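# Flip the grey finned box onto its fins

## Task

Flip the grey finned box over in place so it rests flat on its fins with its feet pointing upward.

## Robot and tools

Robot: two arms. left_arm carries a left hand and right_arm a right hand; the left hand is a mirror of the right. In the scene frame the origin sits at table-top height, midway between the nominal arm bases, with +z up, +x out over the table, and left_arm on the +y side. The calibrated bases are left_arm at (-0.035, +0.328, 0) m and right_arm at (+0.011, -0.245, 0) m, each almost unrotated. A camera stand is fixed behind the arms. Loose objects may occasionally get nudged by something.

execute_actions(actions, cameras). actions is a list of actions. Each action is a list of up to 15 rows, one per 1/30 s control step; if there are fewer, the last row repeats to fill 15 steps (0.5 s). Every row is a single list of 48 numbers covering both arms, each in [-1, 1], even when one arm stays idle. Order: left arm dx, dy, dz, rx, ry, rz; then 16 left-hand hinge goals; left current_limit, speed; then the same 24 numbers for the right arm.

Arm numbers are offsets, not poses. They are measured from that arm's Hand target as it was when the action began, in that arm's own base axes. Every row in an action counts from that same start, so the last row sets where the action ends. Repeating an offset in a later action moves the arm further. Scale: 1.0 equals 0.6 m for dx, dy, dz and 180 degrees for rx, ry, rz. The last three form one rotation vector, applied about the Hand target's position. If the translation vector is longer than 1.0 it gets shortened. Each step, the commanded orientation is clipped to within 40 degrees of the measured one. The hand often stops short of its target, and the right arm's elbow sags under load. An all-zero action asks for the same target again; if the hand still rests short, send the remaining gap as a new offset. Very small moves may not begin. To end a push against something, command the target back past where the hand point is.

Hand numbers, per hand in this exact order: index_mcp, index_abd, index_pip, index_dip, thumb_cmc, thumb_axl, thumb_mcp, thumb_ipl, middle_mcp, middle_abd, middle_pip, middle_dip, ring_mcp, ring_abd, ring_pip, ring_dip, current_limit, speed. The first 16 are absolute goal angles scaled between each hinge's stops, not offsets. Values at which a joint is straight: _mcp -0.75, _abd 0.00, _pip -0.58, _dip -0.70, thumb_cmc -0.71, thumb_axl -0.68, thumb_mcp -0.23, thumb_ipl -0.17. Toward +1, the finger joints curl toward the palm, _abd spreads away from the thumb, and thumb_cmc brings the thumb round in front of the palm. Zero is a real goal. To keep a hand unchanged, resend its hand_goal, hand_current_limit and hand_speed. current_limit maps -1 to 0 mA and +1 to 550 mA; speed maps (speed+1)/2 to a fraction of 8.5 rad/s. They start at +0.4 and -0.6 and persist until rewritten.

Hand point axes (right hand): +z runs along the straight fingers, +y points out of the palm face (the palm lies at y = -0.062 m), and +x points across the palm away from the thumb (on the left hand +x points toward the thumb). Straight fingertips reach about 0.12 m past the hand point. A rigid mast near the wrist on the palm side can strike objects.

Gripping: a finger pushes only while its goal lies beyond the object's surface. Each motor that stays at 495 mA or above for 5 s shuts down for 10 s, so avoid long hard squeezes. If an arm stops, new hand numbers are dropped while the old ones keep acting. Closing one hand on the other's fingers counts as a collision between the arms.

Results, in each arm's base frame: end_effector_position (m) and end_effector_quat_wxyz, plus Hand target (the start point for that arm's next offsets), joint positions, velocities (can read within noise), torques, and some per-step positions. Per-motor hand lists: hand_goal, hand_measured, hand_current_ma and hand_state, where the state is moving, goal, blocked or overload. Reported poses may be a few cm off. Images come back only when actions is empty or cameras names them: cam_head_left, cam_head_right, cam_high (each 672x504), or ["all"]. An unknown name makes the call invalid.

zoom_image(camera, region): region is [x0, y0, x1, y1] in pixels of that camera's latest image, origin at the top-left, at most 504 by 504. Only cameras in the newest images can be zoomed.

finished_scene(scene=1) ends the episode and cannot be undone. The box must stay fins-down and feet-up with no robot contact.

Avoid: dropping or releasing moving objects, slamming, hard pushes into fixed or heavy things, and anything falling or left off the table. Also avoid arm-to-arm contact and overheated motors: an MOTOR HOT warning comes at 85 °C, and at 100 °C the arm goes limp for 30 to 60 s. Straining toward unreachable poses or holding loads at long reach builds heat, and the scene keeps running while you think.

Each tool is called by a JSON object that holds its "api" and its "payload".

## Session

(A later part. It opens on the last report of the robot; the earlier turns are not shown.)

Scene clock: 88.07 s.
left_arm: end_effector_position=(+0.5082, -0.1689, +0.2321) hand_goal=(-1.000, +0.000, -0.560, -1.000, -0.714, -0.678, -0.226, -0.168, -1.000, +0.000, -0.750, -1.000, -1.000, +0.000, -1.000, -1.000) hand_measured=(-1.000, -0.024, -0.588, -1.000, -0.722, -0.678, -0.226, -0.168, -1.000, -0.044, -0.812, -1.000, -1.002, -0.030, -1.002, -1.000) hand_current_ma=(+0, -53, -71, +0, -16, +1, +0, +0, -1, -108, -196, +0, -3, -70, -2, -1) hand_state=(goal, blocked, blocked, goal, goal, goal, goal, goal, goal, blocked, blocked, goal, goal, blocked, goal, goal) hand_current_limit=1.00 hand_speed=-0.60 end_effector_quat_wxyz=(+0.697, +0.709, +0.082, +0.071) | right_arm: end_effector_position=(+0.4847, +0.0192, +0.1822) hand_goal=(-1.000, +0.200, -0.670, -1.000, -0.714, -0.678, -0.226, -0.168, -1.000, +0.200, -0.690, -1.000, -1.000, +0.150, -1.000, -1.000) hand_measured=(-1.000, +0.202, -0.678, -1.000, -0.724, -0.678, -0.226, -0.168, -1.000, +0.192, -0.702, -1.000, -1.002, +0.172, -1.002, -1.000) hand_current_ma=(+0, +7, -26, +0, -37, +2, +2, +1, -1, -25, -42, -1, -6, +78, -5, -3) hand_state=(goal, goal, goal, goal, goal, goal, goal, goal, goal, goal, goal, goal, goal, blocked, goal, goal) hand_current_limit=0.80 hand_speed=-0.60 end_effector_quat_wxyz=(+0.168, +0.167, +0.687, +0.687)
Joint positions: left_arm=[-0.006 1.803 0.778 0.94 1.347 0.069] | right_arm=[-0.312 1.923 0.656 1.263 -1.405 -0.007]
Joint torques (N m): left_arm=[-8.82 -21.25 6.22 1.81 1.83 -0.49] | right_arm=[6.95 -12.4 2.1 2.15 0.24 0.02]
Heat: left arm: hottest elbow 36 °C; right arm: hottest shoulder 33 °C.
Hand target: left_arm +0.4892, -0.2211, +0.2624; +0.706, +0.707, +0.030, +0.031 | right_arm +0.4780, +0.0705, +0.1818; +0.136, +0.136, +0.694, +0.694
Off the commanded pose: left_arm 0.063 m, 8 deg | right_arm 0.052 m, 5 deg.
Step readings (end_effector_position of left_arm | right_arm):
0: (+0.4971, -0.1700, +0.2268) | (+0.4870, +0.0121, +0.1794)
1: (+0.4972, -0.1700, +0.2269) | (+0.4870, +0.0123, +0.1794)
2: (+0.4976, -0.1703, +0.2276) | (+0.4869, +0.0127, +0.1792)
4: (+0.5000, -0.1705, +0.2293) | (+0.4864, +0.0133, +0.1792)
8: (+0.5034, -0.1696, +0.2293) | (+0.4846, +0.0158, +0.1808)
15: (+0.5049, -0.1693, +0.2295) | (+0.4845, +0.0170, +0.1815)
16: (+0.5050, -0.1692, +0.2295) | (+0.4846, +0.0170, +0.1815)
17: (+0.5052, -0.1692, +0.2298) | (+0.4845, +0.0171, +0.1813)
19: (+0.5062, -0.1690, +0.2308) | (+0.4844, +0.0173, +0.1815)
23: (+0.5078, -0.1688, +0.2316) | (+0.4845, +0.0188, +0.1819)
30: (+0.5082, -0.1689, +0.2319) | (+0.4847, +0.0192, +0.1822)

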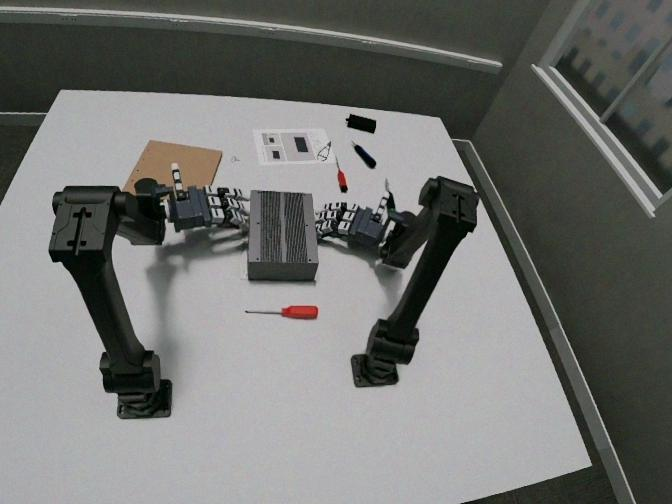

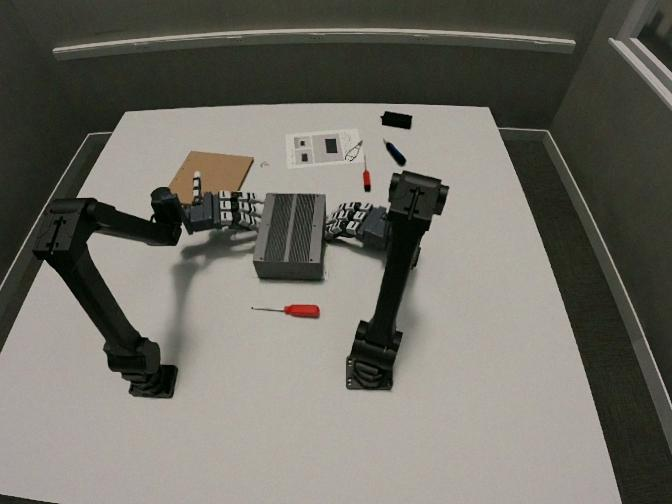

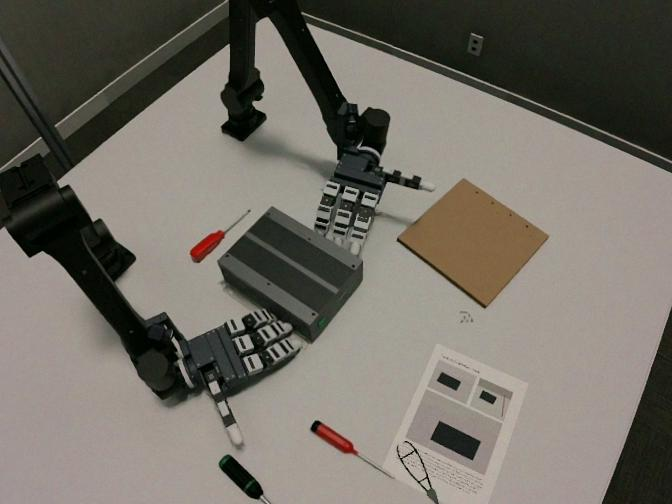

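{"api": "execute_actions", "payload": {"actions": [[[-0.015,-0.01,0.0,0,0,-0.03,-1,0,-0.56,-1,-0.714,-0.678,-0.226,-0.168,-1,0,-0.75,-1,-1,0,-1,-1,1,-0.6,-0.01,0.01,0.0,0,0,0.02,-1,0.2,-0.67,-1,-0.714,-0.678,-0.226,-0.168,-1,0.2,-0.69,-1,-1,0.15,-1,-1,0.8,-0.6]],[[0,-0.02,0.02,0,0,0,-1,0,-0.56,-1,-0.714,-0.678,-0.226,-0.168,-1,0,-0.75,-1,-1,0,-1,-1,1,-0.6,0.0,0.02,0,0,0,0,-1,0.2,-0.67,-1,-0.714,-0.678,-0.226,-0.168,-1,0.2,-0.69,-1,-1,0.15,-1,-1,0.8,-0.6]],[[0,-0.01,0.02,0,0,0,-1,0,-0.56,-1,-0.714,-0.678,-0.226,-0.168,-1,0,-0.75,-1,-1,0,-1,-1,1,-0.6,0.0,0.01,0,0,0,0,-1,0.2,-0.67,-1,-0.714,-0.678,-0.226,-0.168,-1,0.2,-0.69,-1,-1,0.15,-1,-1,0.8,-0.6]]], "cameras": ["all"]}}

{"api": "zoom_image", "payload": {"camera": "cam_high", "region": [180, 200, 380, 400]}}

{"api": "zoom_image", "payload": {"camera": "cam_head_left", "region": [180, 170, 380, 310]}}

Scene clock: 91.27 s.
left_arm: end_effector_position=(+0.5085, -0.1695, +0.2423) hand_goal=(-1.000, +0.000, -0.560, -1.000, -0.714, -0.678, -0.226, -0.168, -1.000, +0.000, -0.750, -1.000, -1.000, +0.000, -1.000, -1.000) hand_measured=(-1.002, -0.076, -0.640, -1.000, -0.722, -0.678, -0.226, -0.168, -1.002, -0.064, -0.836, -1.000, -1.002, -0.040, -1.002, -1.000) hand_current_ma=(-1, -217, -272, +0, -16, +1, +0, +0, -1, -174, -301, +0, -2, -96, -1, -1) hand_state=(goal, blocked, blocked, goal, goal, goal, goal, goal, goal, blocked, blocked, goal, goal, blocked, goal, goal) hand_current_limit=1.00 hand_speed=-0.60 end_effector_quat_wxyz=(+0.696, +0.711, +0.082, +0.049) | right_arm: end_effector_position=(+0.4806, +0.0276, +0.1850) hand_goal=(-1.000, +0.200, -0.670, -1.000, -0.714, -0.678, -0.226, -0.168, -1.000, +0.200, -0.690, -1.000, -1.000, +0.150, -1.000, -1.000) hand_measured=(-1.000, +0.202, -0.678, -1.000, -0.724, -0.678, -0.226, -0.168, -1.000, +0.158, -0.712, -1.000, -1.002, +0.136, -1.002, -1.002) hand_current_ma=(+0, +7, -26, +0, -37, +2, +2, +1, -1, -153, -88, -1, -8, -47, -7, -3) hand_state=(goal, goal, goal, goal, goal, goal, goal, goal, goal, blocked, blocked, goal, goal, goal, goal, goal) hand_current_limit=0.80 hand_speed=-0.60 end_effector_quat_wxyz=(+0.168, +0.149, +0.691, +0.687)
Joint positions: left_arm=[-0.003 1.766 0.793 0.836 1.382 0.09] | right_arm=[-0.299 1.918 0.656 1.263 -1.418 -0.028]
Joint torques (N m): left_arm=[-12.22 -22.18 7.66 1.91 3.07 -0.51] | right_arm=[9.47 -12.45 1.77 1.52 -0.12 0.09]
Heat: left arm: hottest elbow 36 °C; right arm: hottest shoulder 33 °C.
Hand target: left_arm +0.4800, -0.2451, +0.2864; +0.707, +0.707, -0.004, -0.002 | right_arm +0.4720, +0.0944, +0.1818; +0.114, +0.114, +0.698, +0.698
Off the commanded pose: left_arm 0.092 m, 11 deg | right_arm 0.068 m, 8 deg.
Step readings (end_effector_position of left_arm | right_arm):
0: (+0.5082, -0.1689, +0.2323) | (+0.4847, +0.0192, +0.1822)
1: (+0.5080, -0.1690, +0.2323) | (+0.4846, +0.0192, +0.1822)
2: (+0.5071, -0.1693, +0.2321) | (+0.4835, +0.0200, +0.1822)
4: (+0.5055, -0.1695, +0.2331) | (+0.4817, +0.0213, +0.1823)
8: (+0.5046, -0.1698, +0.2355) | (+0.4797, +0.0229, +0.1828)
15: (+0.5054, -0.1700, +0.2362) | (+0.4788, +0.0235, +0.1834)
16: (+0.5053, -0.1700, +0.2363) | (+0.4787, +0.0237, +0.1834)
17: (+0.5055, -0.1700, +0.2366) | (+0.4788, +0.0240, +0.1836)
19: (+0.5060, -0.1699, +0.2372) | (+0.4790, +0.0244, +0.1841)
23: (+0.5068, -0.1698, +0.2379) | (+0.4792, +0.0252, +0.1843)
30: (+0.5073, -0.1697, +0.2382) | (+0.4792, +0.0255, +0.1843)
31: (+0.5073, -0.1697, +0.2383) | (+0.4793, +0.0254, +0.1843)
32: (+0.5075, -0.1697, +0.2385) | (+0.4794, +0.0256, +0.1843)
34: (+0.5081, -0.1696, +0.2392) | (+0.4798, +0.0260, +0.1844)
38: (+0.5087, -0.1694, +0.2405) | (+0.4803, +0.0269, +0.1846)
45: (+0.5086, -0.1694, +0.2424) | (+0.4806, +0.0276, +0.1850)

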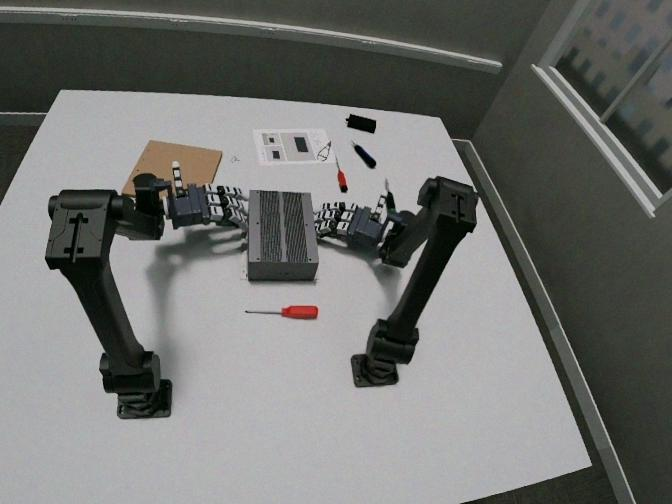

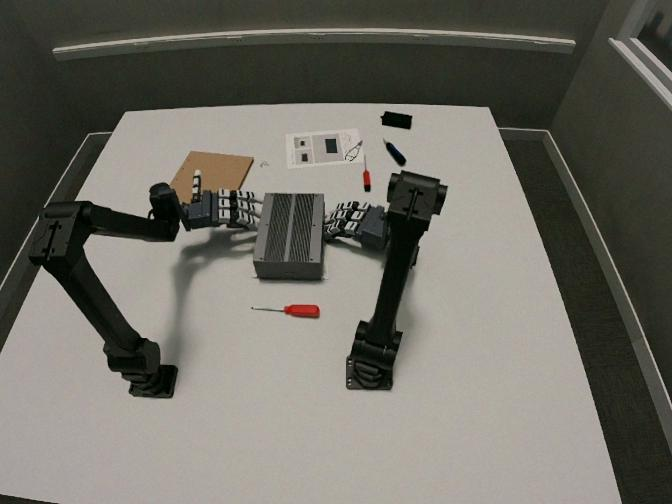

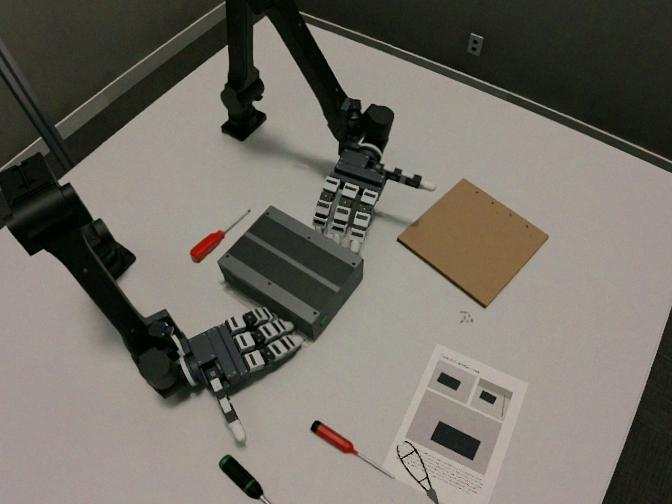

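Scaled by 2.520.

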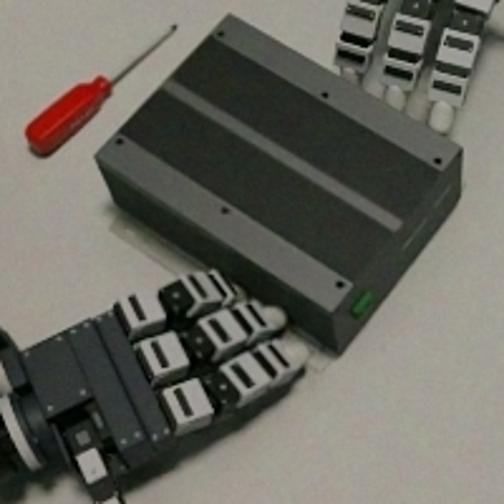

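Scaled by 2.520.

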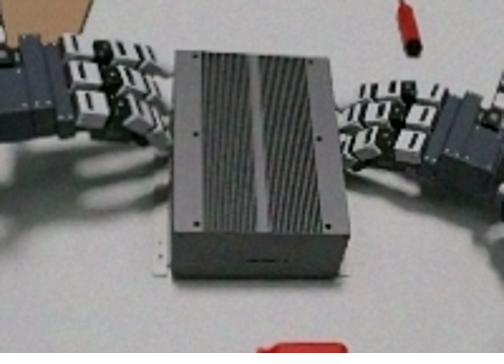

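{"api": "zoom_image", "payload": {"camera": "cam_head_left", "region": [225, 240, 325, 300]}}

{"api": "zoom_image", "payload": {"camera": "cam_head_left", "region": [200, 175, 290, 255]}}

{"api": "zoom_image", "payload": {"camera": "cam_high", "region": [290, 190, 380, 350]}}

Scaled by 5.040.

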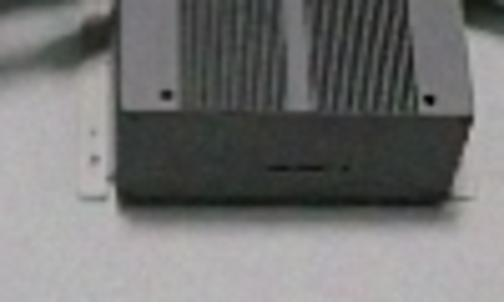

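Scaled by 5.600.

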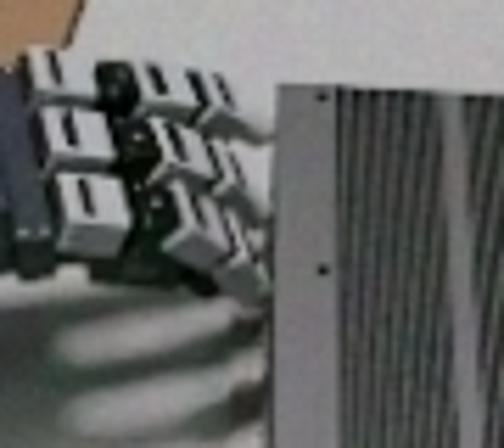

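Scaled by 3.150.

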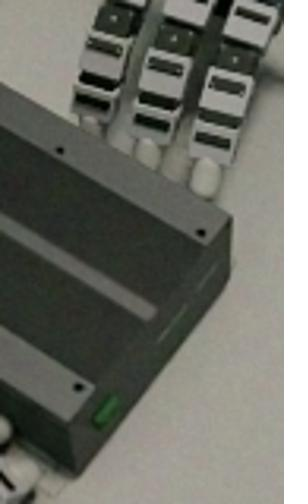

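{"api": "execute_actions", "payload": {"actions": [[[0,0.0,0.03,0,0,0,-1,0,-0.56,-1,-0.714,-0.678,-0.226,-0.168,-1,0,-0.75,-1,-1,0,-1,-1,1,-0.6,0,0.0,0.0,0,0,0,-1,0.2,-0.67,-1,-0.714,-0.678,-0.226,-0.168,-1,0.2,-0.69,-1,-1,0.15,-1,-1,0.8,-0.6]],[[0,-0.0,0.03,0,0,0,-1,0,-0.56,-1,-0.714,-0.678,-0.226,-0.168,-1,0,-0.75,-1,-1,0,-1,-1,1,-0.6,0.0,0.0,0,0,0,0,-1,0.2,-0.67,-1,-0.714,-0.678,-0.226,-0.168,-1,0.2,-0.69,-1,-1,0.15,-1,-1,0.8,-0.6]]], "cameras": ["all"]}}

{"api": "zoom_image", "payload": {"camera": "cam_head_left", "region": [225, 240, 325, 300]}}

{"api": "zoom_image", "payload": {"camera": "cam_high", "region": [180, 200, 380, 400]}}

Scene clock: 93.73 s.
left_arm: end_effector_position=(+0.5060, -0.1710, +0.2701) hand_goal=(-1.000, +0.000, -0.560, -1.000, -0.714, -0.678, -0.226, -0.168, -1.000, +0.000, -0.750, -1.000, -1.000, +0.000, -1.000, -1.000) hand_measured=(-1.002, -0.084, -0.670, -1.000, -0.722, -0.678, -0.226, -0.168, -1.002, -0.064, -0.848, -1.000, -1.000, -0.034, -1.000, -1.000) hand_current_ma=(-2, -245, -412, +0, -16, +1, +0, +0, -1, -174, -352, +0, -1, -79, +0, +0) hand_state=(goal, blocked, blocked, goal, goal, goal, goal, goal, goal, blocked, blocked, goal, goal, blocked, goal, goal) hand_current_limit=1.00 hand_speed=-0.60 end_effector_quat_wxyz=(+0.695, +0.712, +0.093, +0.039) | right_arm: end_effector_position=(+0.4813, +0.0349, +0.1870) hand_goal=(-1.000, +0.200, -0.670, -1.000, -0.714, -0.678, -0.226, -0.168, -1.000, +0.200, -0.690, -1.000, -1.000, +0.150, -1.000, -1.000) hand_measured=(-1.000, +0.202, -0.678, -1.000, -0.724, -0.678, -0.226, -0.168, -1.000, +0.158, -0.712, -1.000, -1.002, +0.134, -1.002, -1.002) hand_current_ma=(+0, +7, -26, +0, -37, +2, +2, +1, -1, -153, -88, -1, -7, -56, -6, -3) hand_state=(goal, goal, goal, goal, goal, goal, goal, goal, goal, blocked, blocked, goal, goal, goal, goal, goal) hand_current_limit=0.80 hand_speed=-0.60 end_effector_quat_wxyz=(+0.169, +0.144, +0.692, +0.687)
Joint positions: left_arm=[-0.007 1.678 0.793 0.73 1.375 0.079] | right_arm=[-0.282 1.913 0.656 1.263 -1.406 -0.031]
Joint torques (N m): left_arm=[-11.69 -20.6 9.65 2.07 3.34 -0.35] | right_arm=[8.29 -11.93 1.89 1.55 -0.42 0.13]
Heat: left arm: hottest elbow 35 °C; right arm: hottest shoulder 33 °C.
Hand target: left_arm +0.4801, -0.2450, +0.3224; +0.707, +0.707, -0.003, -0.002 | right_arm +0.4720, +0.0944, +0.1818; +0.114, +0.114, +0.698, +0.698
Off the commanded pose: left_arm 0.094 m, 12 deg | right_arm 0.061 m, 7 deg.
Step readings (end_effector_position of left_arm | right_arm):
0: (+0.5085, -0.1695, +0.2422) | (+0.4806, +0.0276, +0.1850)
1: (+0.5086, -0.1695, +0.2422) | (+0.4806, +0.0276, +0.1850)
2: (+0.5088, -0.1695, +0.2425) | (+0.4806, +0.0276, +0.1850)
4: (+0.5091, -0.1694, +0.2440) | (+0.4806, +0.0279, +0.1850)
8: (+0.5083, -0.1694, +0.2508) | (+0.4809, +0.0293, +0.1855)
15: (+0.5075, -0.1694, +0.2565) | (+0.4812, +0.0317, +0.1861)
16: (+0.5076, -0.1693, +0.2565) | (+0.4812, +0.0317, +0.1862)
17: (+0.5079, -0.1693, +0.2565) | (+0.4812, +0.0317, +0.1862)
19: (+0.5082, -0.1692, +0.2577) | (+0.4812, +0.0319, +0.1862)
23: (+0.5074, -0.1695, +0.2636) | (+0.4813, +0.0332, +0.1865)
30: (+0.5057, -0.1710, +0.2704) | (+0.4813, +0.0349, +0.1870)

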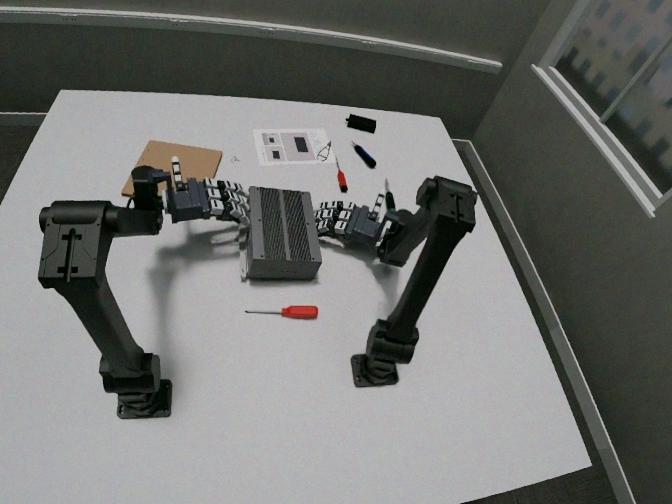

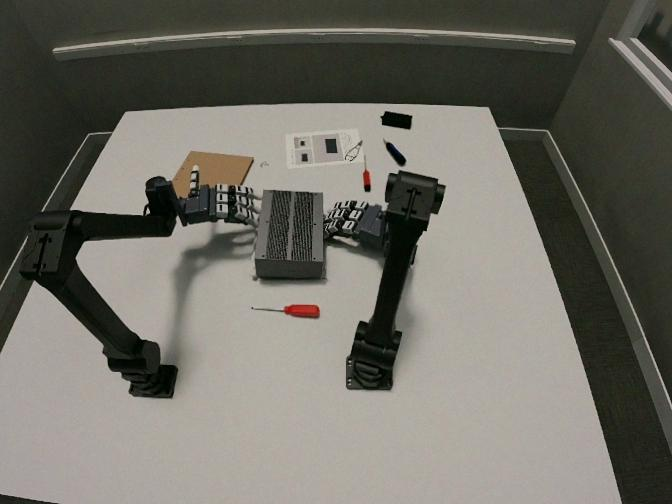

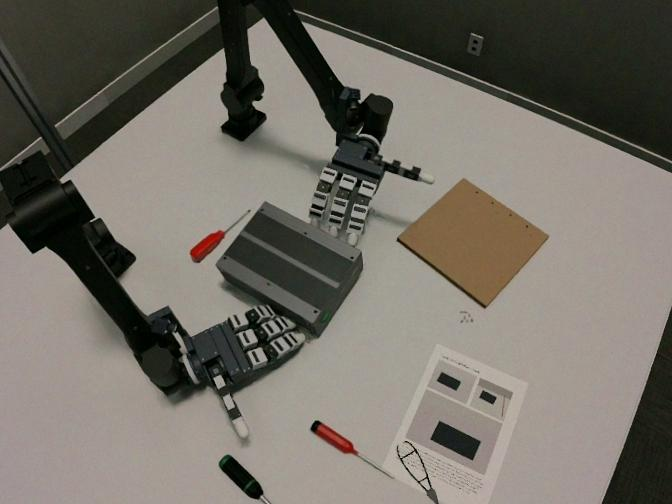

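Scaled by 5.040.

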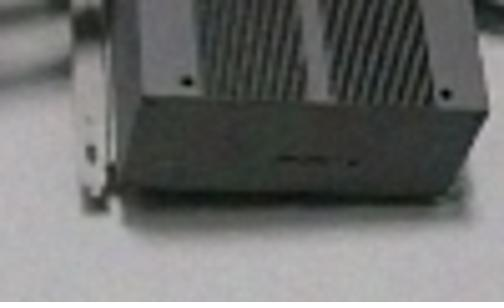

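Scaled by 2.520.

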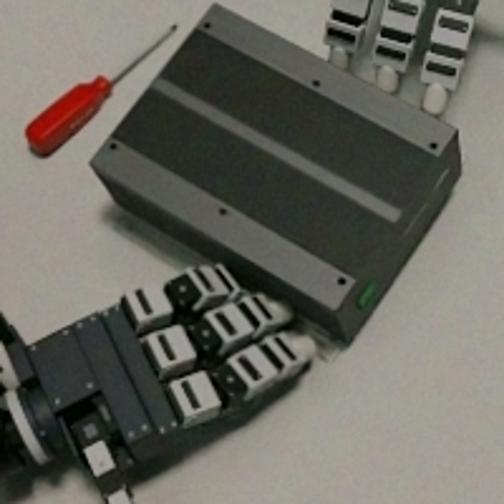

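{"api": "execute_actions", "payload": {"actions": [[[0,-0.015,0.02,0,0,0,-1,0,-0.56,-1,-0.714,-0.678,-0.226,-0.168,-1,0,-0.75,-1,-1,0,-1,-1,1,-0.6,0,0.0,0.0,0,0,0,-1,0.2,-0.67,-1,-0.714,-0.678,-0.226,-0.168,-1,0.2,-0.69,-1,-1,0.15,-1,-1,0.8,-0.6]],[[0,-0.015,0.01,0,0,0,-1,0,-0.56,-1,-0.714,-0.678,-0.226,-0.168,-1,0,-0.75,-1,-1,0,-1,-1,1,-0.6,0.0,-0.01,0.0,0,0,0,-1,0.2,-0.67,-1,-0.714,-0.678,-0.226,-0.168,-1,0.2,-0.69,-1,-1,0.15,-1,-1,0.8,-0.6]]], "cameras": ["all"]}}

{"api": "zoom_image", "payload": {"camera": "cam_head_left", "region": [200, 180, 340, 300]}}

{"api": "zoom_image", "payload": {"camera": "cam_high", "region": [180, 200, 380, 400]}}

Scene clock: 97.73 s.
left_arm: end_effector_position=(+0.5047, -0.1834, +0.2915) hand_goal=(-1.000, +0.000, -0.560, -1.000, -0.714, -0.678, -0.226, -0.168, -1.000, +0.000, -0.750, -1.000, -1.000, +0.000, -1.000, -1.000) hand_measured=(-1.002, -0.084, -0.674, -1.000, -0.722, -0.678, -0.226, -0.168, -1.002, -0.064, -0.852, -1.000, -1.000, -0.030, -1.000, -1.000) hand_current_ma=(-2, -245, -431, +0, -16, +1, +0, +0, -1, -174, -371, +0, -1, -70, +0, +0) hand_state=(goal, blocked, blocked, goal, goal, goal, goal, goal, goal, blocked, blocked, goal, goal, blocked, goal, goal) hand_current_limit=1.00 hand_speed=-0.60 end_effector_quat_wxyz=(+0.696, +0.711, +0.089, +0.040) | right_arm: end_effector_position=(+0.4804, +0.0347, +0.1887) hand_goal=(-1.000, +0.200, -0.670, -1.000, -0.714, -0.678, -0.226, -0.168, -1.000, +0.200, -0.690, -1.000, -1.000, +0.150, -1.000, -1.000) hand_measured=(-1.000, +0.202, -0.678, -1.000, -0.724, -0.678, -0.226, -0.168, -1.000, +0.158, -0.722, -1.000, -1.002, +0.138, -1.002, -1.000) hand_current_ma=(+0, +7, -25, +0, -37, +2, +2, +1, -1, -153, -131, -1, -5, -39, -4, -2) hand_state=(goal, goal, goal, goal, goal, goal, goal, goal, goal, blocked, blocked, goal, goal, goal, goal, goal) hand_current_limit=0.80 hand_speed=-0.60 end_effector_quat_wxyz=(+0.172, +0.141, +0.692, +0.686)
Joint positions: left_arm=[-0.034 1.633 0.806 0.697 1.353 0.06] | right_arm=[-0.284 1.91 0.656 1.263 -1.409 -0.037]
Joint torques (N m): left_arm=[-13.22 -19.19 10.47 2.02 2.65 -0.38] | right_arm=[7.24 -11.22 2.11 1.43 -0.91 0.27]
Motor temperatures (°C): left_arm=[33 32 36 28 35 28] | right_arm=[30 33 33 31 28 26]
Heat: left arm: hottest elbow 36 °C; right arm: hottest shoulder 33 °C.
Hand target: left_arm +0.4801, -0.2631, +0.3403; +0.707, +0.707, -0.004, -0.002 | right_arm +0.4720, +0.0885, +0.1818; +0.114, +0.114, +0.698, +0.698
Off the commanded pose: left_arm 0.097 m, 12 deg | right_arm 0.055 m, 7 deg.
Step readings (end_effector_position of left_arm | right_arm):
0: (+0.5060, -0.1710, +0.2701) | (+0.4813, +0.0349, +0.1870)
1: (+0.5061, -0.1709, +0.2700) | (+0.4813, +0.0349, +0.1870)
2: (+0.5062, -0.1711, +0.2703) | (+0.4813, +0.0349, +0.1870)
4: (+0.5066, -0.1714, +0.2712) | (+0.4813, +0.0349, +0.1870)
8: (+0.5054, -0.1738, +0.2760) | (+0.4813, +0.0349, +0.1875)
15: (+0.5049, -0.1779, +0.2836) | (+0.4812, +0.0350, +0.1883)
16: (+0.5050, -0.1780, +0.2839) | (+0.4812, +0.0350, +0.1883)
17: (+0.5053, -0.1781, +0.2840) | (+0.4811, +0.0350, +0.1883)
19: (+0.5055, -0.1786, +0.2845) | (+0.4809, +0.0351, +0.1883)
23: (+0.5049, -0.1808, +0.2879) | (+0.4806, +0.0353, +0.1885)
30: (+0.5047, -0.1834, +0.2916) | (+0.4804, +0.0347, +0.1887)

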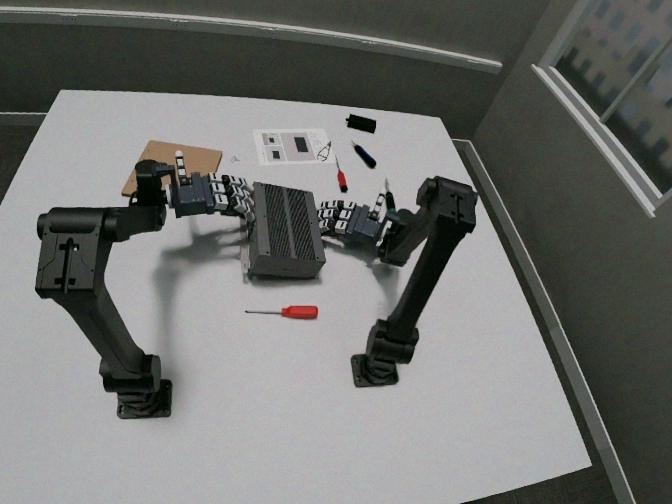

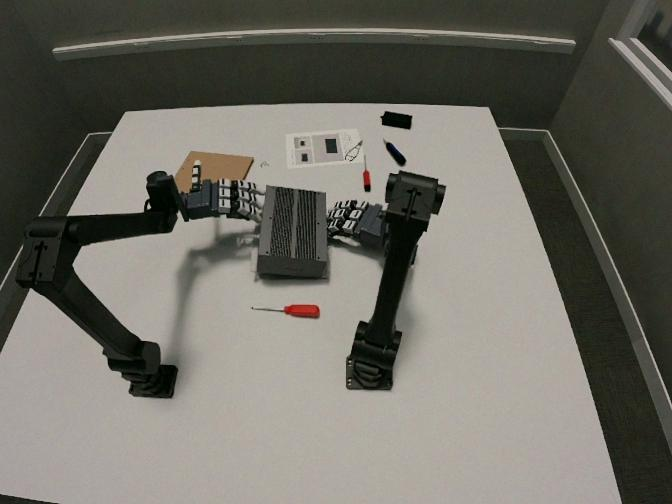

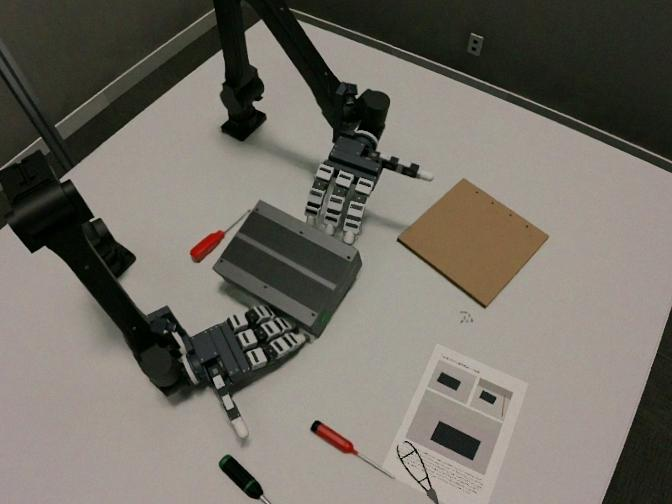

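Scaled by 3.600.

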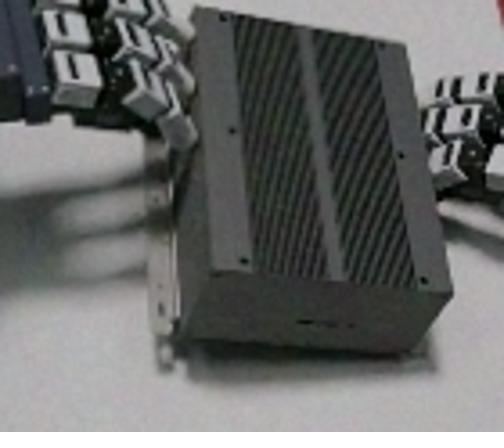

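Scaled by 2.520.

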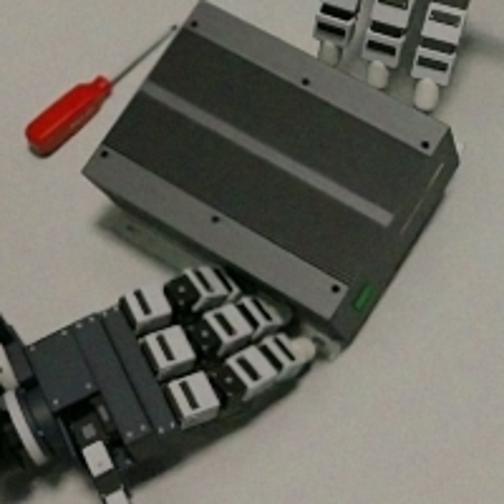

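{"api": "execute_actions", "payload": {"actions": [[[0,-0.03,0.02,0,0,0,-1,0,-0.6,-1,-0.714,-0.678,-0.226,-0.168,-1,0,-0.78,-1,-1,0,-1,-1,1,-0.6,0,-0.01,0.0,0,0,0,-1,0.2,-0.67,-1,-0.714,-0.678,-0.226,-0.168,-1,0.2,-0.69,-1,-1,0.15,-1,-1,0.8,-0.6]],[[0,-0.02,0.01,0,0,0,-1,0,-0.6,-1,-0.714,-0.678,-0.226,-0.168,-1,0,-0.78,-1,-1,0,-1,-1,1,-0.6,0.0,-0.01,0.0,0,0,0,-1,0.2,-0.67,-1,-0.714,-0.678,-0.226,-0.168,-1,0.2,-0.69,-1,-1,0.15,-1,-1,0.8,-0.6]]], "cameras": ["all"]}}

{"api": "zoom_image", "payload": {"camera": "cam_head_left", "region": [200, 180, 340, 300]}}

{"api": "zoom_image", "payload": {"camera": "cam_high", "region": [180, 200, 380, 400]}}

Scene clock: 99.53 s.
left_arm: end_effector_position=(+0.4967, -0.2231, +0.3385) hand_goal=(-1.000, +0.000, -0.600, -1.000, -0.714, -0.678, -0.226, -0.168, -1.000, +0.000, -0.780, -1.000, -1.000, +0.000, -1.000, -1.000) hand_measured=(-1.000, -0.004, -0.606, -1.000, -0.722, -0.678, -0.226, -0.168, -1.002, -0.064, -0.884, -1.000, -1.002, -0.038, -1.002, -1.000) hand_current_ma=(+0, -4, -12, +0, -16, +1, +0, +0, -1, -174, -384, +0, -2, -88, -2, -1) hand_state=(goal, goal, goal, goal, goal, goal, goal, goal, goal, blocked, blocked, goal, goal, blocked, goal, goal) hand_current_limit=1.00 hand_speed=-0.60 end_effector_quat_wxyz=(+0.701, +0.710, +0.045, +0.046) | right_arm: end_effector_position=(+0.4779, +0.0263, +0.1876) hand_goal=(-1.000, +0.200, -0.670, -1.000, -0.714, -0.678, -0.226, -0.168, -1.000, +0.200, -0.690, -1.000, -1.000, +0.150, -1.000, -1.000) hand_measured=(-1.000, +0.202, -0.678, -1.000, -0.724, -0.678, -0.226, -0.168, -1.000, +0.186, -0.700, -1.000, -1.002, +0.122, -1.002, -0.986) hand_current_ma=(+0, +7, -25, +0, -37, +2, +2, +1, -1, -45, -39, -1, -5, -96, -3, +53) hand_state=(goal, goal, goal, goal, goal, goal, goal, goal, goal, goal, goal, goal, goal, blocked, goal, goal) hand_current_limit=0.80 hand_speed=-0.60 end_effector_quat_wxyz=(+0.180, +0.136, +0.694, +0.683)
Joint positions: left_arm=[-0.115 1.575 0.864 0.658 1.326 0.053] | right_arm=[-0.306 1.91 0.657 1.244 -1.425 -0.071]
Joint torques (N m): left_arm=[-11.93 -15.79 9.95 1.61 0.62 -0.38] | right_arm=[6.53 -10.64 2.29 1.02 -1.32 0.33]
Heat: left arm: hottest elbow 36 °C; right arm: hottest shoulder 32 °C.
Hand target: left_arm +0.4802, -0.2931, +0.3583; +0.707, +0.707, -0.003, -0.002 | right_arm +0.4720, +0.0765, +0.1818; +0.114, +0.114, +0.698, +0.698
Off the commanded pose: left_arm 0.075 m, 8 deg | right_arm 0.051 m, 8 deg.
Step readings (end_effector_position of left_arm | right_arm):
0: (+0.5047, -0.1834, +0.2915) | (+0.4804, +0.0347, +0.1887)
1: (+0.5049, -0.1834, +0.2915) | (+0.4804, +0.0347, +0.1887)
2: (+0.5048, -0.1840, +0.2920) | (+0.4802, +0.0346, +0.1888)
4: (+0.5047, -0.1852, +0.2938) | (+0.4800, +0.0344, +0.1888)
8: (+0.5019, -0.1927, +0.3042) | (+0.4789, +0.0338, +0.1890)
15: (+0.4971, -0.2072, +0.3236) | (+0.4779, +0.0313, +0.1889)
16: (+0.4967, -0.2082, +0.3248) | (+0.4779, +0.0311, +0.1887)
17: (+0.4967, -0.2092, +0.3258) | (+0.4779, +0.0308, +0.1886)
19: (+0.4967, -0.2109, +0.3273) | (+0.4778, +0.0302, +0.1883)
23: (+0.4964, -0.2159, +0.3322) | (+0.4777, +0.0284, +0.1879)
30: (+0.4963, -0.2226, +0.3381) | (+0.4779, +0.0264, +0.1878)

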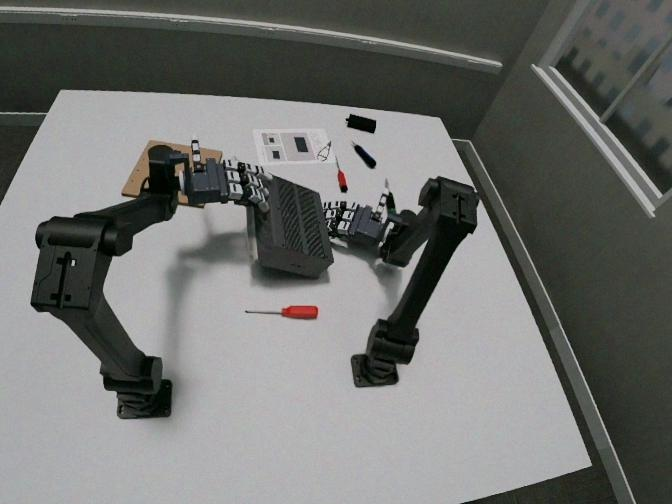

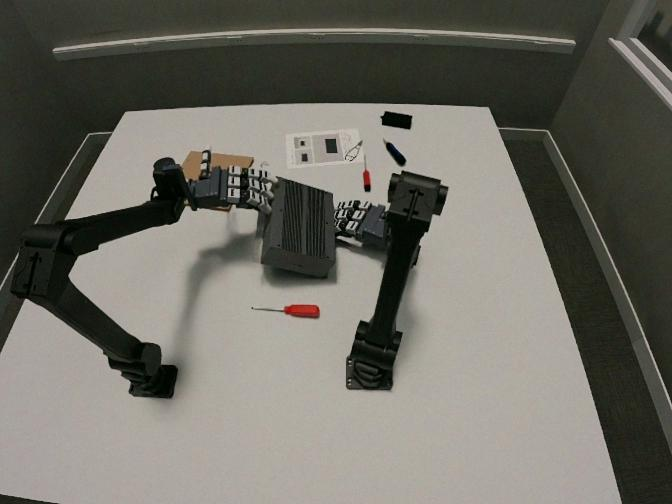

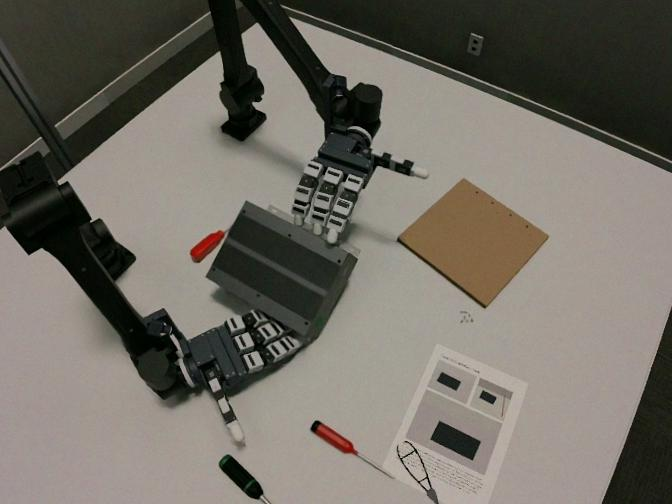

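Scaled by 3.600.

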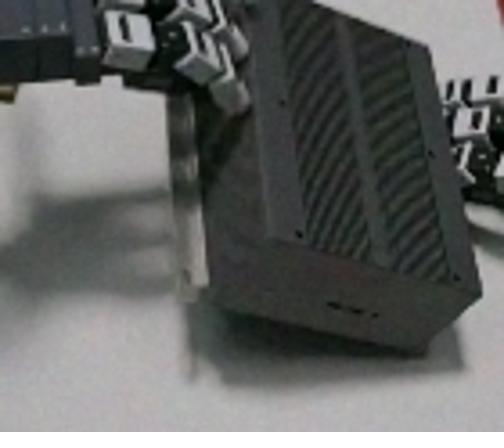

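Scaled by 2.520.

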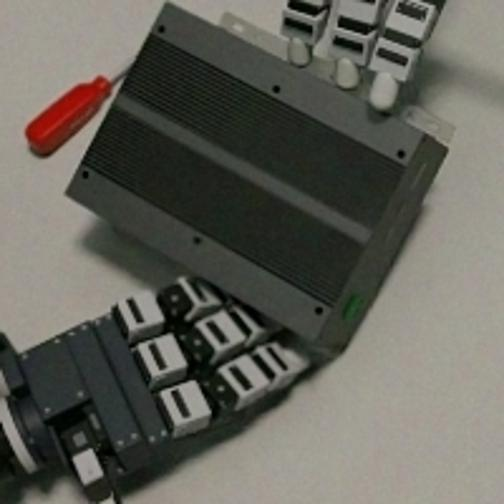

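{"api": "execute_actions", "payload": {"actions": [[[0,0.03,-0.03,0,0,0,-1,0,-0.6,-1,-0.714,-0.678,-0.226,-0.168,-1,0,-0.8,-1,-1,0,-1,-1,1,-0.6,0,-0.02,0.0,0,0,0,-1,0.2,-0.67,-1,-0.714,-0.678,-0.226,-0.168,-1,0.2,-0.69,-1,-1,0.15,-1,-1,0.8,-0.6]],[[0,-0.02,-0.01,0,0,0,-1,0,-0.6,-1,-0.714,-0.678,-0.226,-0.168,-1,0,-0.8,-1,-1,0,-1,-1,1,-0.6,0.0,-0.02,0.0,0,0,0,-1,0.2,-0.67,-1,-0.714,-0.678,-0.226,-0.168,-1,0.2,-0.69,-1,-1,0.15,-1,-1,0.8,-0.6]]], "cameras": ["all"]}}

{"api": "zoom_image", "payload": {"camera": "cam_head_left", "region": [200, 160, 360, 300]}}

{"api": "zoom_image", "payload": {"camera": "cam_high", "region": [180, 180, 380, 380]}}

Scene clock: 101.93 s.
left_arm: end_effector_position=(+0.4937, -0.2259, +0.3349) hand_goal=(-1.000, +0.000, -0.600, -1.000, -0.714, -0.678, -0.226, -0.168, -1.000, +0.000, -0.800, -1.000, -1.000, +0.000, -1.000, -1.000) hand_measured=(-1.000, -0.004, -0.606, -1.000, -0.722, -0.678, -0.226, -0.168, -1.002, -0.056, -0.910, -1.000, -1.002, -0.024, -1.002, -1.000) hand_current_ma=(+0, -4, -12, +0, -16, +1, +0, +0, -1, -151, -407, +0, -2, -49, -1, -1) hand_state=(goal, goal, goal, goal, goal, goal, goal, goal, goal, blocked, blocked, goal, goal, blocked, goal, goal) hand_current_limit=1.00 hand_speed=-0.60 end_effector_quat_wxyz=(+0.703, +0.709, +0.033, +0.041) | right_arm: end_effector_position=(+0.4761, +0.0196, +0.1873) hand_goal=(-1.000, +0.200, -0.670, -1.000, -0.714, -0.678, -0.226, -0.168, -1.000, +0.200, -0.690, -1.000, -1.000, +0.150, -1.000, -1.000) hand_measured=(-1.000, +0.202, -0.678, -1.000, -0.724, -0.678, -0.226, -0.168, -1.000, +0.176, -0.716, -1.000, -1.002, +0.110, -1.000, -0.988) hand_current_ma=(+0, +7, -25, +0, -37, +2, +2, +1, -1, -80, -103, -1, -4, -140, -2, +47) hand_state=(goal, goal, goal, goal, goal, goal, goal, goal, goal, blocked, blocked, goal, goal, blocked, goal, goal) hand_current_limit=0.80 hand_speed=-0.60 end_effector_quat_wxyz=(+0.169, +0.128, +0.696, +0.686)
Joint positions: left_arm=[-0.119 1.593 0.864 0.698 1.346 0.042] | right_arm=[-0.326 1.91 0.671 1.209 -1.473 -0.089]
Joint torques (N m): left_arm=[-10.23 -13.45 8.42 2.61 0.1 -0.27] | right_arm=[5.01 -11.28 2.93 0.84 -1.54 0.27]
Heat: left arm: hottest elbow 36 °C; right arm: hottest shoulder 32 °C.
Hand target: left_arm +0.4801, -0.2871, +0.3345; +0.707, +0.707, -0.004, -0.002 | right_arm +0.4721, +0.0524, +0.1818; +0.114, +0.114, +0.698, +0.698
Off the commanded pose: left_arm 0.063 m, 7 deg | right_arm 0.034 m, 7 deg.
Step readings (end_effector_position of left_arm | right_arm):
0: (+0.4967, -0.2231, +0.3385) | (+0.4779, +0.0263, +0.1876)
1: (+0.4967, -0.2231, +0.3385) | (+0.4779, +0.0261, +0.1876)
2: (+0.4965, -0.2231, +0.3385) | (+0.4778, +0.0259, +0.1879)
4: (+0.4959, -0.2232, +0.3386) | (+0.4777, +0.0259, +0.1883)
8: (+0.4936, -0.2237, +0.3389) | (+0.4771, +0.0260, +0.1883)
15: (+0.4927, -0.2238, +0.3391) | (+0.4774, +0.0260, +0.1880)
16: (+0.4928, -0.2238, +0.3390) | (+0.4774, +0.0258, +0.1880)
17: (+0.4927, -0.2238, +0.3389) | (+0.4773, +0.0256, +0.1882)
19: (+0.4928, -0.2238, +0.3387) | (+0.4769, +0.0250, +0.1885)
23: (+0.4933, -0.2250, +0.3365) | (+0.4760, +0.0222, +0.1883)
30: (+0.4936, -0.2259, +0.3348) | (+0.4759, +0.0197, +0.1875)

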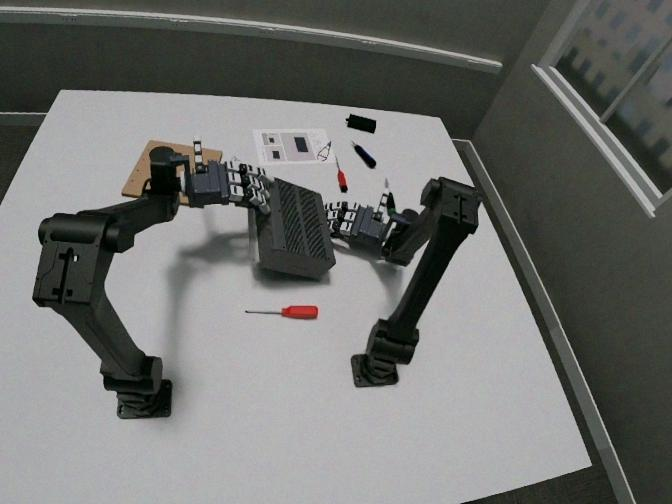

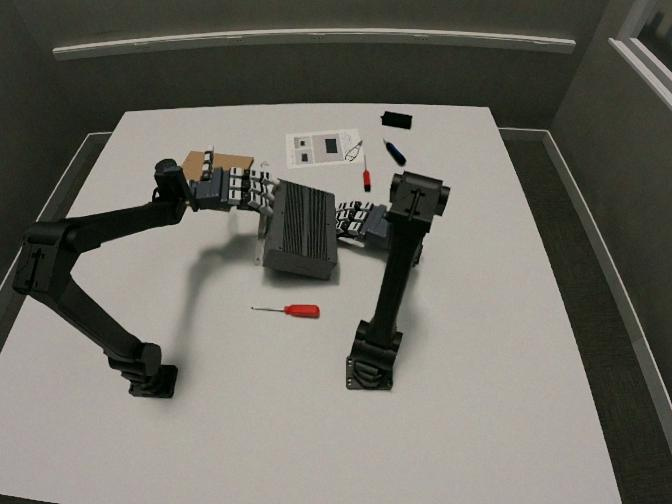

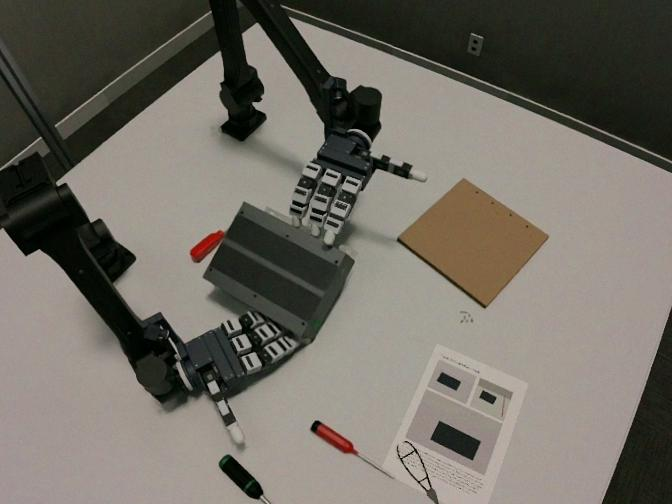

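Scaled by 3.150.

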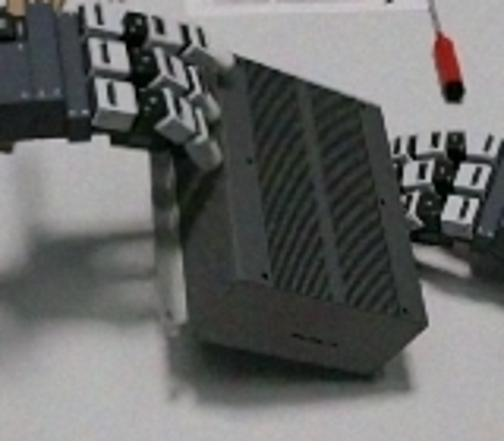

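Scaled by 2.520.

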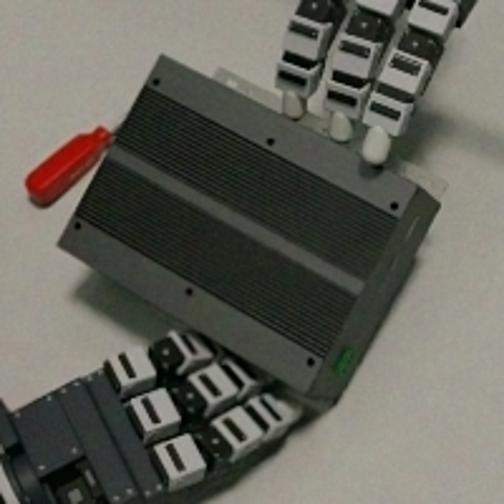

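{"api": "execute_actions", "payload": {"actions": [[[0,-0.03,0.01,0,0,0,-1,0,-0.6,-1,-0.714,-0.678,-0.226,-0.168,-1,0,-0.8,-1,-1,0,-1,-1,1,-0.6,0,-0.02,0.0,0,0,0,-1,0.2,-0.67,-1,-0.714,-0.678,-0.226,-0.168,-1,0.2,-0.69,-1,-1,0.15,-1,-1,0.8,-0.6]]], "cameras": ["all"]}}

{"api": "zoom_image", "payload": {"camera": "cam_high", "region": [180, 180, 380, 380]}}

Scene clock: 103.73 s.
left_arm: end_effector_position=(+0.4926, -0.2407, +0.3346) hand_goal=(-1.000, +0.000, -0.600, -1.000, -0.714, -0.678, -0.226, -0.168, -1.000, +0.000, -0.800, -1.000, -1.000, +0.000, -1.000, -1.000) hand_measured=(-1.000, -0.004, -0.606, -1.000, -0.722, -0.678, -0.226, -0.168, -1.002, -0.050, -0.910, -1.000, -1.002, -0.018, -1.002, -1.000) hand_current_ma=(+0, -4, -12, +0, -16, +1, +0, +0, -1, -129, -407, +0, -2, -33, -1, -1) hand_state=(goal, goal, goal, goal, goal, goal, goal, goal, goal, blocked, blocked, goal, goal, goal, goal, goal) hand_current_limit=1.00 hand_speed=-0.60 end_effector_quat_wxyz=(+0.703, +0.709, +0.036, +0.041) | right_arm: end_effector_position=(+0.4744, +0.0049, +0.1872) hand_goal=(-1.000, +0.200, -0.670, -1.000, -0.714, -0.678, -0.226, -0.168, -1.000, +0.200, -0.690, -1.000, -1.000, +0.150, -1.000, -1.000) hand_measured=(-1.000, +0.202, -0.678, -1.000, -0.724, -0.678, -0.226, -0.168, -1.000, +0.174, -0.722, -1.000, -1.002, +0.110, -1.000, -0.990) hand_current_ma=(+0, +7, -25, +0, -37, +2, +2, +1, -1, -87, -126, -1, -3, -141, -2, +34) hand_state=(goal, goal, goal, goal, goal, goal, goal, goal, goal, blocked, blocked, goal, goal, blocked, goal, goal) hand_current_limit=0.80 hand_speed=-0.60 end_effector_quat_wxyz=(+0.168, +0.128, +0.696, +0.686)
Joint positions: left_arm=[-0.152 1.593 0.864 0.698 1.311 0.037] | right_arm=[-0.361 1.91 0.68 1.186 -1.509 -0.103]
Joint torques (N m): left_arm=[-10.93 -13.86 9.39 2.09 0.04 -0.25] | right_arm=[5.01 -11.99 2.67 1.06 -1.31 0.32]
Heat: left arm: hottest elbow 36 °C; right arm: hottest shoulder 33 °C.
Hand target: left_arm +0.4801, -0.3051, +0.3405; +0.707, +0.707, -0.004, -0.002 | right_arm +0.4720, +0.0405, +0.1819; +0.114, +0.114, +0.698, +0.698
Off the commanded pose: left_arm 0.066 m, 7 deg | right_arm 0.036 m, 7 deg.
Step readings (end_effector_position of left_arm | right_arm):
0: (+0.4937, -0.2259, +0.3349) | (+0.4761, +0.0196, +0.1873)
1: (+0.4937, -0.2261, +0.3348) | (+0.4761, +0.0196, +0.1874)
2: (+0.4945, -0.2262, +0.3348) | (+0.4760, +0.0192, +0.1876)
4: (+0.4949, -0.2284, +0.3347) | (+0.4755, +0.0174, +0.1882)
8: (+0.4933, -0.2367, +0.3346) | (+0.4745, +0.0094, +0.1881)
15: (+0.4926, -0.2407, +0.3346) | (+0.4740, +0.0050, +0.1872)

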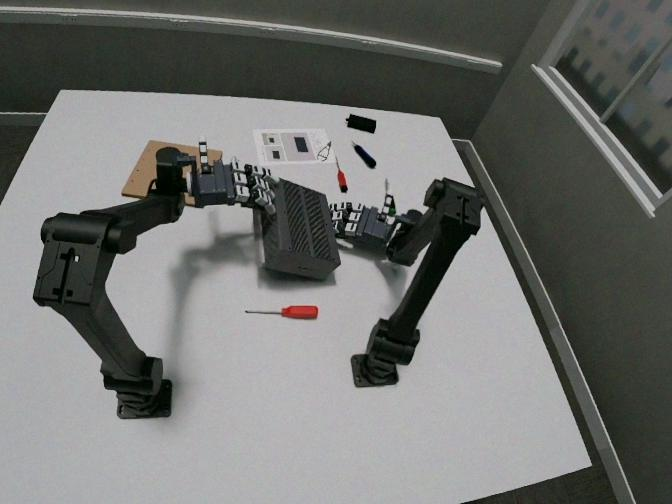

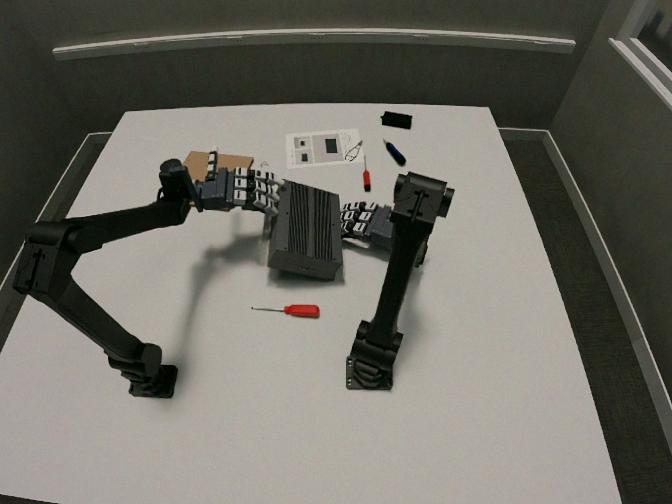

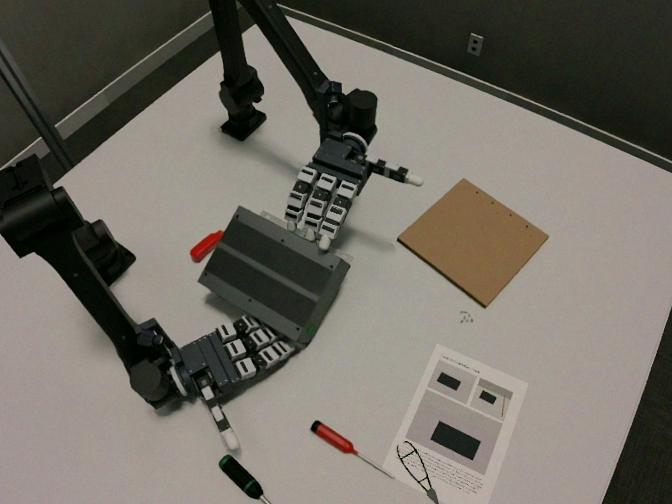

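Scaled by 2.520.

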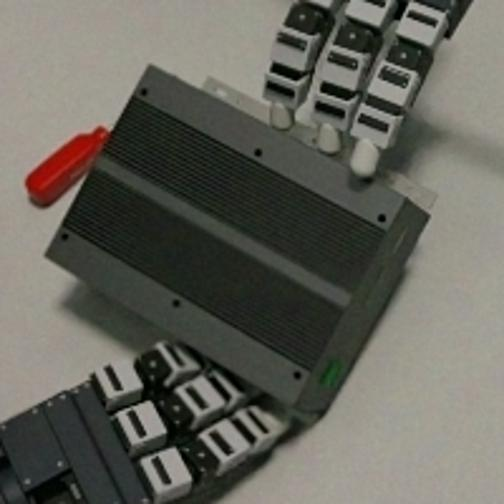

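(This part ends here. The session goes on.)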